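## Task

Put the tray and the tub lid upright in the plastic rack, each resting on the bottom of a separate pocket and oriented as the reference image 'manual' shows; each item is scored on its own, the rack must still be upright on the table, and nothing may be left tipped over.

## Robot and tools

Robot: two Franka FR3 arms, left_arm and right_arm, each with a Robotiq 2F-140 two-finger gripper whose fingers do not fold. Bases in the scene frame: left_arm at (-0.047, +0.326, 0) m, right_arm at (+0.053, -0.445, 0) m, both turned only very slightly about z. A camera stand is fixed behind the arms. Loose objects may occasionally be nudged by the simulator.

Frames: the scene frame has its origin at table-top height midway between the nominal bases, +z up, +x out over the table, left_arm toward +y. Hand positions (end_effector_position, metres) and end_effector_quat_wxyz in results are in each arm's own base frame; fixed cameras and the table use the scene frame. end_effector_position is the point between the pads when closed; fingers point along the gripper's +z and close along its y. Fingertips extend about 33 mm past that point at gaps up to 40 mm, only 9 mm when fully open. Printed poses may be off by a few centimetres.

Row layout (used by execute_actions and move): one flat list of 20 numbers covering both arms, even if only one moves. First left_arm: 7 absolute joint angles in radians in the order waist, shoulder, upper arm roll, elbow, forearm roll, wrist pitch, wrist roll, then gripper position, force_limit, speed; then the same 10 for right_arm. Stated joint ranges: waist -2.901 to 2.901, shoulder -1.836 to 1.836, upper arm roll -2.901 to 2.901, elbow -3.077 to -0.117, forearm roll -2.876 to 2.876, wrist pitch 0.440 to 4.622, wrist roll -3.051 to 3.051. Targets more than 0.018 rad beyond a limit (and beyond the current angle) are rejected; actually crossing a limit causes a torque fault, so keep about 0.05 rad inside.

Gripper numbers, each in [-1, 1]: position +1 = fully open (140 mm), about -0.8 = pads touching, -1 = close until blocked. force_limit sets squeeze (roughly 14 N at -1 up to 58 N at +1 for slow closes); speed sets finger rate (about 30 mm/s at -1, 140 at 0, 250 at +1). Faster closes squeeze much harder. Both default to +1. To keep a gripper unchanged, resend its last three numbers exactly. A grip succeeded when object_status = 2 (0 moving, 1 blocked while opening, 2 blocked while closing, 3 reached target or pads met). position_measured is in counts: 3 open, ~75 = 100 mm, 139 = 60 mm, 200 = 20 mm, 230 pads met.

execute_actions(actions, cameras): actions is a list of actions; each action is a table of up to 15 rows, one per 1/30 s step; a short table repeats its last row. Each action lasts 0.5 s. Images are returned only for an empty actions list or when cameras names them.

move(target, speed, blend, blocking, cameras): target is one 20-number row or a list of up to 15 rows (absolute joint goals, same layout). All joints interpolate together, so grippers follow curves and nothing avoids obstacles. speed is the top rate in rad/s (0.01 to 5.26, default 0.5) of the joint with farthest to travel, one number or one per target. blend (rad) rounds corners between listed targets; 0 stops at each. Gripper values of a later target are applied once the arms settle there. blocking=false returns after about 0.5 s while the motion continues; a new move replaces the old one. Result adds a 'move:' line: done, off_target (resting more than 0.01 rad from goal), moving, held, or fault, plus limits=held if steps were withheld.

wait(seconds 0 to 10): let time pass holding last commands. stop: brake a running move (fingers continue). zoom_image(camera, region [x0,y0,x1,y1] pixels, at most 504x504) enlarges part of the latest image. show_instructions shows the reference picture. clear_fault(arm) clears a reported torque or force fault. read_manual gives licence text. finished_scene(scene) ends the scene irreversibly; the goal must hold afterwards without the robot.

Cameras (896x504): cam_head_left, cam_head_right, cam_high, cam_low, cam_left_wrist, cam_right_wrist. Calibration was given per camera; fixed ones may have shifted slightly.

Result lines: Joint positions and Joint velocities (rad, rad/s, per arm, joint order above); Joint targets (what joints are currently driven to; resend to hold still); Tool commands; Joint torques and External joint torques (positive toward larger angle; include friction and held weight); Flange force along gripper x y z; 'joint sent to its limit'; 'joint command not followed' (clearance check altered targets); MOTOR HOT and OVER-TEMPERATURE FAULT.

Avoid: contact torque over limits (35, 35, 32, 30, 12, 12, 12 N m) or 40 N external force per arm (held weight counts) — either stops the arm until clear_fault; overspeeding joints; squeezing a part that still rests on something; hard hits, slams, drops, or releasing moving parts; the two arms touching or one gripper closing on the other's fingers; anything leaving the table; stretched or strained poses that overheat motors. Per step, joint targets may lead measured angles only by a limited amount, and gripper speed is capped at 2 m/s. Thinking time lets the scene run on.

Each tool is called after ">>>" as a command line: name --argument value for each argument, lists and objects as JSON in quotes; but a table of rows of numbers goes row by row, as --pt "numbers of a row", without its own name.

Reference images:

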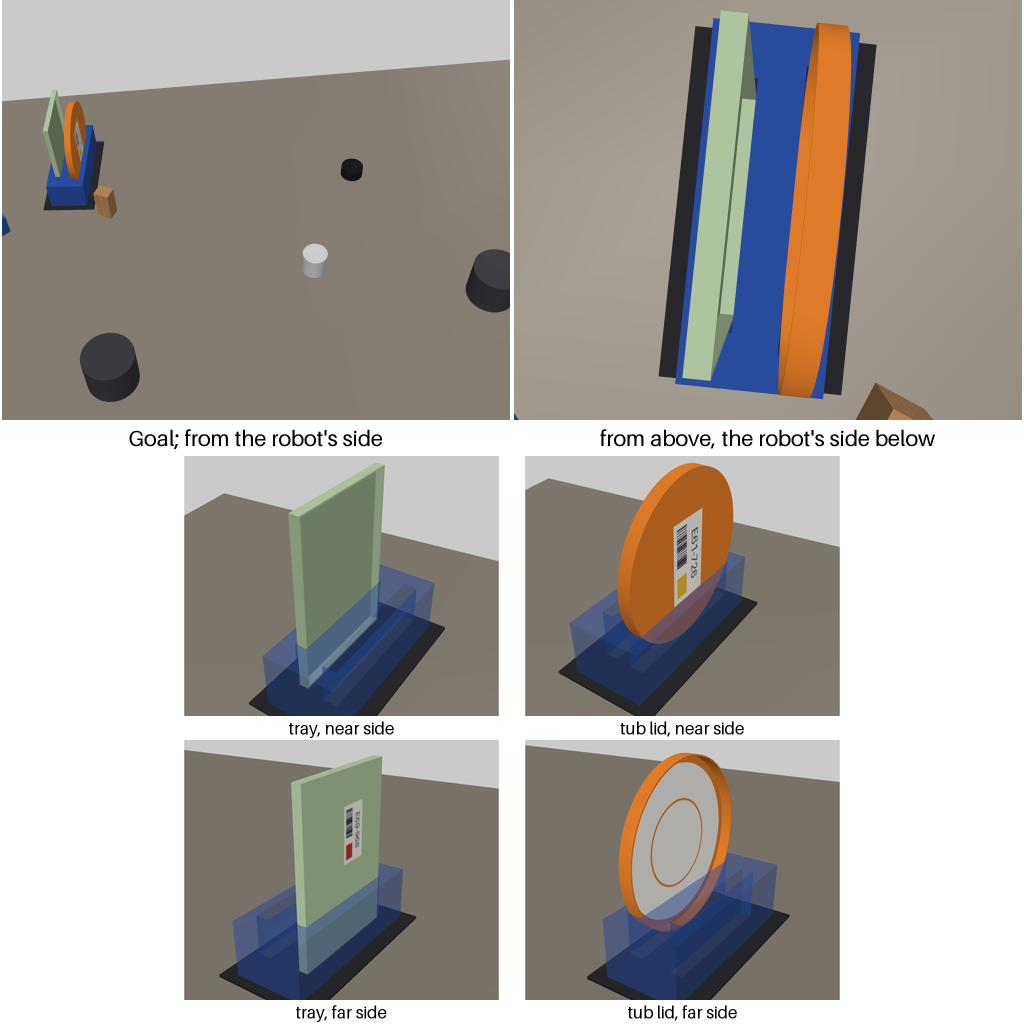

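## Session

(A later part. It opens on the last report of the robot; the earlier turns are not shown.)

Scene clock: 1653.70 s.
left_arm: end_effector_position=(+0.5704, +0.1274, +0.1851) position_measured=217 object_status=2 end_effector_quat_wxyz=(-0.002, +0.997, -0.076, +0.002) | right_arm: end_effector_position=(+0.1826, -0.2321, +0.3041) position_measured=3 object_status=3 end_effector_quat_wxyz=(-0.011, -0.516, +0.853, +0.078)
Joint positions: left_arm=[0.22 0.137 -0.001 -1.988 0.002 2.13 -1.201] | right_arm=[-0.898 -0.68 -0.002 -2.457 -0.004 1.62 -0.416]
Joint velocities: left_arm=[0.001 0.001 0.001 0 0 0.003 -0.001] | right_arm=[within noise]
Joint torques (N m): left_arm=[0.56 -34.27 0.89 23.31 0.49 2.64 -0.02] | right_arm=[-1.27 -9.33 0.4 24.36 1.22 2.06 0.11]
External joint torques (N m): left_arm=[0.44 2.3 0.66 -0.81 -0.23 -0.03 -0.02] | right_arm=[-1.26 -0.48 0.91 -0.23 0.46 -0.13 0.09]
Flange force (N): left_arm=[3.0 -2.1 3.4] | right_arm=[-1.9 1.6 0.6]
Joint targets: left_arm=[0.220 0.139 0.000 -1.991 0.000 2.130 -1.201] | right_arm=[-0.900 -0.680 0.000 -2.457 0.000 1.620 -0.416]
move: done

>>> move --pt "0.22 0.1424 0 -1.9975 0 2.1399 -1.2013 -1 0.1 -1 -0.9 -0.68 0 -2.457 0 1.62 -0.416 1 1 1" --speed 0.03

>>> move --pt "0.22 0.1454 0 -2.0045 0 2.1499 -1.2013 -1 0.1 -1 -0.9 -0.68 0 -2.457 0 1.62 -0.416 1 1 1" --speed 0.03 --cameras '["cam_low"]'

>>> zoom_image --camera "cam_low" --region '[450, 150, 570, 300]'

Scene clock: 1660.80 s.
left_arm: end_effector_position=(+0.5701, +0.1273, +0.1811) position_measured=217 object_status=2 end_effector_quat_wxyz=(-0.002, +0.997, -0.076, +0.003) | right_arm: end_effector_position=(+0.1826, -0.2321, +0.3041) position_measured=3 object_status=3 end_effector_quat_wxyz=(-0.011, -0.516, +0.853, +0.078)
Joint positions: left_arm=[0.22 0.14 -0.001 -1.995 0.002 2.14 -1.201] | right_arm=[-0.898 -0.68 -0.002 -2.457 -0.004 1.62 -0.416]
Joint torques (N m): left_arm=[0.57 -34.4 0.89 23.34 0.48 2.6 0.01] | right_arm=[-1.24 -9.28 0.48 24.25 1.24 2.06 0.16]
External joint torques (N m): left_arm=[0.39 2.16 0.6 -0.67 -0.23 -0.06 0.01] | right_arm=[-1.24 -0.42 0.96 -0.36 0.49 -0.14 0.15]
Flange force (N): left_arm=[3.1 -2.1 3.0] | right_arm=[-2.1 1.5 0.9]
Joint targets: left_arm=[0.220 0.142 0.000 -1.997 0.000 2.140 -1.201] | right_arm=[-0.900 -0.680 0.000 -2.457 0.000 1.620 -0.416]
move: done

Scene clock: 1661.53 s.
left_arm: end_effector_position=(+0.5702, +0.1273, +0.1779) position_measured=217 object_status=2 end_effector_quat_wxyz=(-0.002, +0.997, -0.076, +0.003) | right_arm: end_effector_position=(+0.1826, -0.2321, +0.3041) position_measured=3 object_status=3 end_effector_quat_wxyz=(-0.011, -0.516, +0.853, +0.078)
Joint positions: left_arm=[0.22 0.142 -0.001 -2.001 0.002 2.15 -1.201] | right_arm=[-0.898 -0.68 -0.002 -2.457 -0.004 1.62 -0.416]
Joint velocities: left_arm=[0 -0.002 0.002 0 0 0.003 0.001] | right_arm=[within noise]
Joint torques (N m): left_arm=[0.59 -33.88 0.92 22.86 0.49 2.64 0] | right_arm=[-1.35 -9.28 0.38 24.36 1.23 2.06 0.1]
External joint torques (N m): left_arm=[0.44 2.92 0.65 -1.26 -0.23 -0.06 0] | right_arm=[-1.38 -0.4 0.81 -0.23 0.47 -0.14 0.09]
Flange force (N): left_arm=[3.0 -2.2 4.6] | right_arm=[-1.6 1.4 0.6]
Joint targets: left_arm=[0.220 0.145 0.000 -2.005 0.000 2.150 -1.201] | right_arm=[-0.900 -0.680 0.000 -2.457 0.000 1.620 -0.416]
move: done
Images, in order (width x height): cam_low 896x504.

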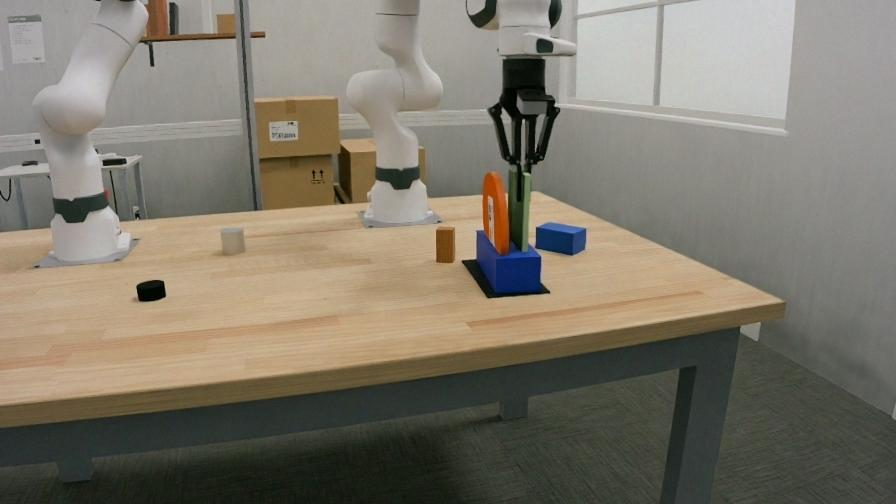

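Scaled by 3.360 from the camera's 896x504 image, which has a finer 1280x720 frame.

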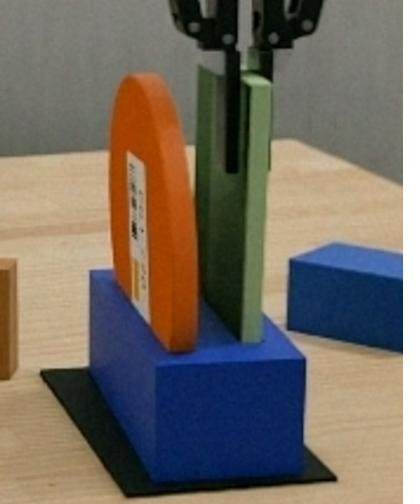

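>>> move --pt "0.22 0.1484 0 -2.0115 0 2.1599 -1.2013 -1 0.1 -1 -0.9 -0.68 0 -2.457 0 1.62 -0.416 1 1 1" --speed 0.03

Scene clock: 1665.00 s.
left_arm: end_effector_position=(+0.5716, +0.1276, +0.1775) position_measured=217 object_status=2 end_effector_quat_wxyz=(-0.003, +0.997, -0.076, +0.006) | right_arm: end_effector_position=(+0.1826, -0.2321, +0.3041) position_measured=3 object_status=3 end_effector_quat_wxyz=(-0.011, -0.516, +0.853, +0.078)
Joint positions: left_arm=[0.22 0.141 -0.001 -2.004 0.002 2.159 -1.201] | right_arm=[-0.898 -0.68 -0.002 -2.457 -0.004 1.62 -0.416]
Joint velocities: left_arm=[0 0.001 -0.001 -0.001 0 0.005 0.001] | right_arm=[within noise]
Joint torques (N m): left_arm=[0.31 -30.66 0.75 20.37 0.48 2.79 0] | right_arm=[-1.27 -9.35 0.41 24.39 1.24 2.06 0.16]
External joint torques (N m): left_arm=[0.02 6.02 0.35 -3.66 -0.24 0.09 0] | right_arm=[-1.32 -0.56 0.84 -0.17 0.48 -0.13 0.15]
Flange force (N): left_arm=[2.6 -1.3 11.4] | right_arm=[-1.9 1.7 0.5]
Joint targets: left_arm=[0.220 0.148 0.000 -2.011 0.000 2.160 -1.201] | right_arm=[-0.900 -0.680 0.000 -2.457 0.000 1.620 -0.416]
move: done

On the floor. Ease, release, retract.

>>> move --pt "0.22 0.1445 0 -2.003 0 2.1475 -1.2013 -1 0.1 -1 -0.9 -0.68 0 -2.457 0 1.62 -0.416 1 1 1" --pt "0.22 0.1445 0 -2.003 0 2.1475 -1.2013 -0.3 0.1 -1 -0.9 -0.68 0 -2.457 0 1.62 -0.416 1 1 1" --speed 0.05 --cameras '["cam_low","cam_left_wrist"]'

>>> zoom_image --camera "cam_low" --region '[450, 150, 570, 300]'

Scene clock: 1672.23 s.
left_arm: end_effector_position=(+0.5693, +0.1272, +0.1769) position_measured=167 object_status=0 end_effector_quat_wxyz=(-0.001, +0.997, -0.076, +0.002) | right_arm: end_effector_position=(+0.1826, -0.2321, +0.3041) position_measured=3 object_status=3 end_effector_quat_wxyz=(-0.011, -0.516, +0.853, +0.078)
Joint positions: left_arm=[0.22 0.142 -0.001 -2.003 0.002 2.15 -1.201] | right_arm=[-0.898 -0.68 -0.002 -2.457 -0.004 1.62 -0.416]
Joint torques (N m): left_arm=[0.39 -34.66 0.74 24.28 0.5 2.45 -0.02] | right_arm=[-1.23 -9.33 0.38 24.37 1.24 2.04 0.14]
External joint torques (N m): left_arm=[0.23 2.03 0.47 0.29 -0.21 -0.22 -0.02] | right_arm=[-1.24 -0.49 0.85 -0.22 0.48 -0.16 0.13]
Flange force (N): left_arm=[6.5 -3.1 1.4] | right_arm=[-2.0 1.6 0.5]
Joint targets: left_arm=[0.220 0.144 0.000 -2.003 0.000 2.147 -1.201] | right_arm=[-0.900 -0.680 0.000 -2.457 0.000 1.620 -0.416]
move: done
camera_calibration:
cam_left_wrist: T_world_to_cam=[[-0.138829, -0.990313, -0.00264471, 0.213184], [-0.94095, 0.131075, 0.312142, 0.472484], [-0.308772, 0.0458228, -0.950032, 0.479587], [0, 0, 0, 1]] pos_world=[0.622262, 0.127212, 0.308705]
Images, in order (width x height): cam_low 896x504, cam_left_wrist 896x504.

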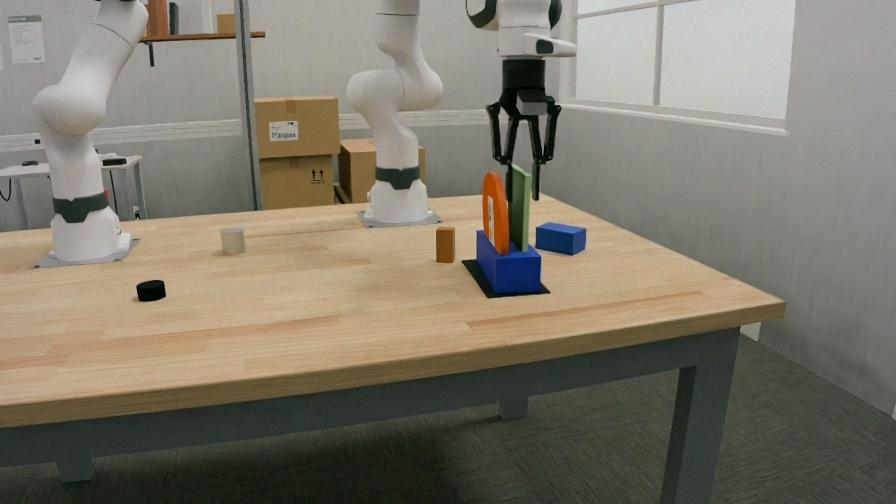

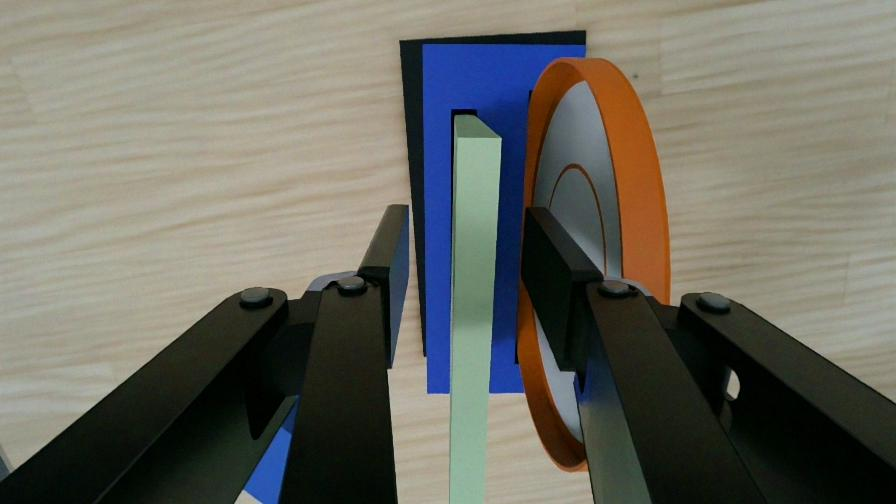

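Scaled by 3.360 from the camera's 896x504 image, which has a finer 1280x720 frame.

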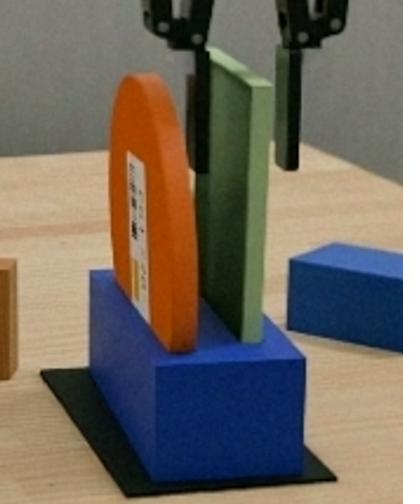

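>>> move --pt "0.22 0.1108 0 -1.9133 0 2.0241 -1.2013 -0.3 0.1 -1 -0.9 -0.68 0 -2.457 0 1.62 -0.416 1 1 1" --pt "0.22 0.0857 0 -1.8562 0 1.9419 -1.2013 -0.3 0.1 -1 -0.9 -0.68 0 -2.457 0 1.62 -0.416 1 1 1" --pt "0.22 -0.02 0 -1.8 0 1.78 -1.2013 -0.3 0.1 -1 -0.9 -0.68 0 -2.457 0 1.62 -0.416 1 1 1" --pt "0.22 -0.35 0 -2.1 0 1.757 -1.2013 -0.3 0.1 -1 -0.9 -0.68 0 -2.457 0 1.62 -0.416 1 1 1" --speed '[0.06,0.06,0.12,0.4]' --blend '[0.02,0.02,0.03,0]' --cameras '["cam_low","cam_high"]'

>>> zoom_image --camera "cam_low" --region '[450, 150, 570, 300]'

Scene clock: 1686.97 s.
left_arm: end_effector_position=(+0.4423, +0.0991, +0.3532) position_measured=167 object_status=3 end_effector_quat_wxyz=(-0.002, +0.997, -0.076, +0.004) | right_arm: end_effector_position=(+0.1826, -0.2321, +0.3041) position_measured=3 object_status=3 end_effector_quat_wxyz=(-0.011, -0.516, +0.853, +0.078)
Joint positions: left_arm=[0.22 -0.348 -0.001 -2.098 0.002 1.759 -1.201] | right_arm=[-0.898 -0.68 -0.002 -2.457 -0.004 1.62 -0.416]
Joint torques (N m): left_arm=[0.38 -20.01 0.55 24.91 0.61 2.49 -0.02] | right_arm=[-1.27 -9.36 0.47 24.32 1.26 2.03 0.14]
External joint torques (N m): left_arm=[0.27 0.44 0.71 -0.09 -0.24 -0.21 -0.02] | right_arm=[-1.35 -0.51 0.87 -0.25 0.5 -0.15 0.12]
Flange force (N): left_arm=[0.6 -1.3 -0.3] | right_arm=[-2.0 1.7 0.6]
Joint targets: left_arm=[0.220 -0.350 0.000 -2.100 0.000 1.757 -1.201] | right_arm=[-0.900 -0.680 0.000 -2.457 0.000 1.620 -0.416]
move: done
Images, in order (width x height): cam_high 896x504, cam_low 896x504.

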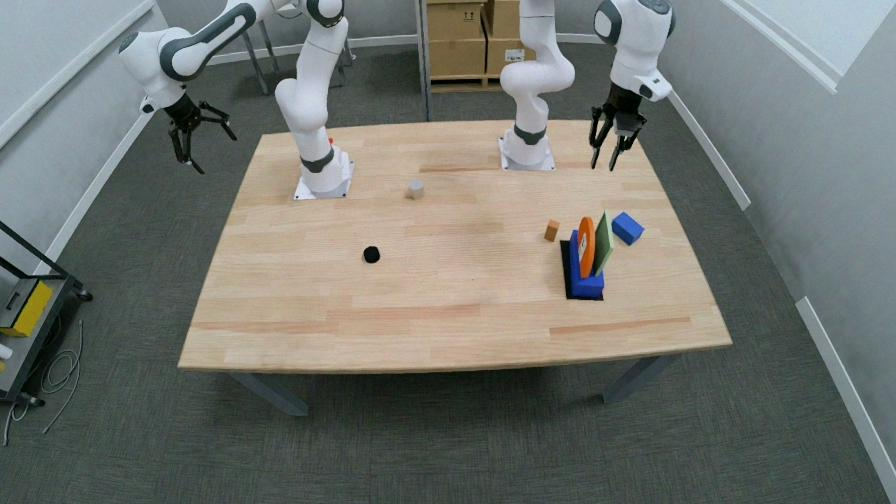

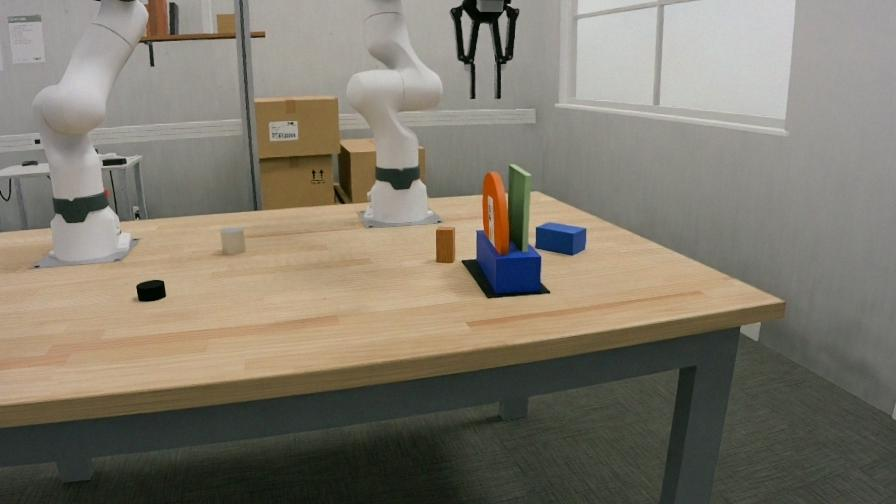

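Scaled by 3.360 from the camera's 896x504 image, which has a finer 1280x720 frame.

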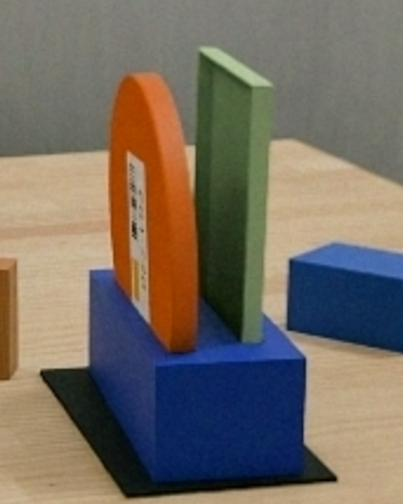

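>>> finished_scene --scene 2

The scene is finished: the task was done.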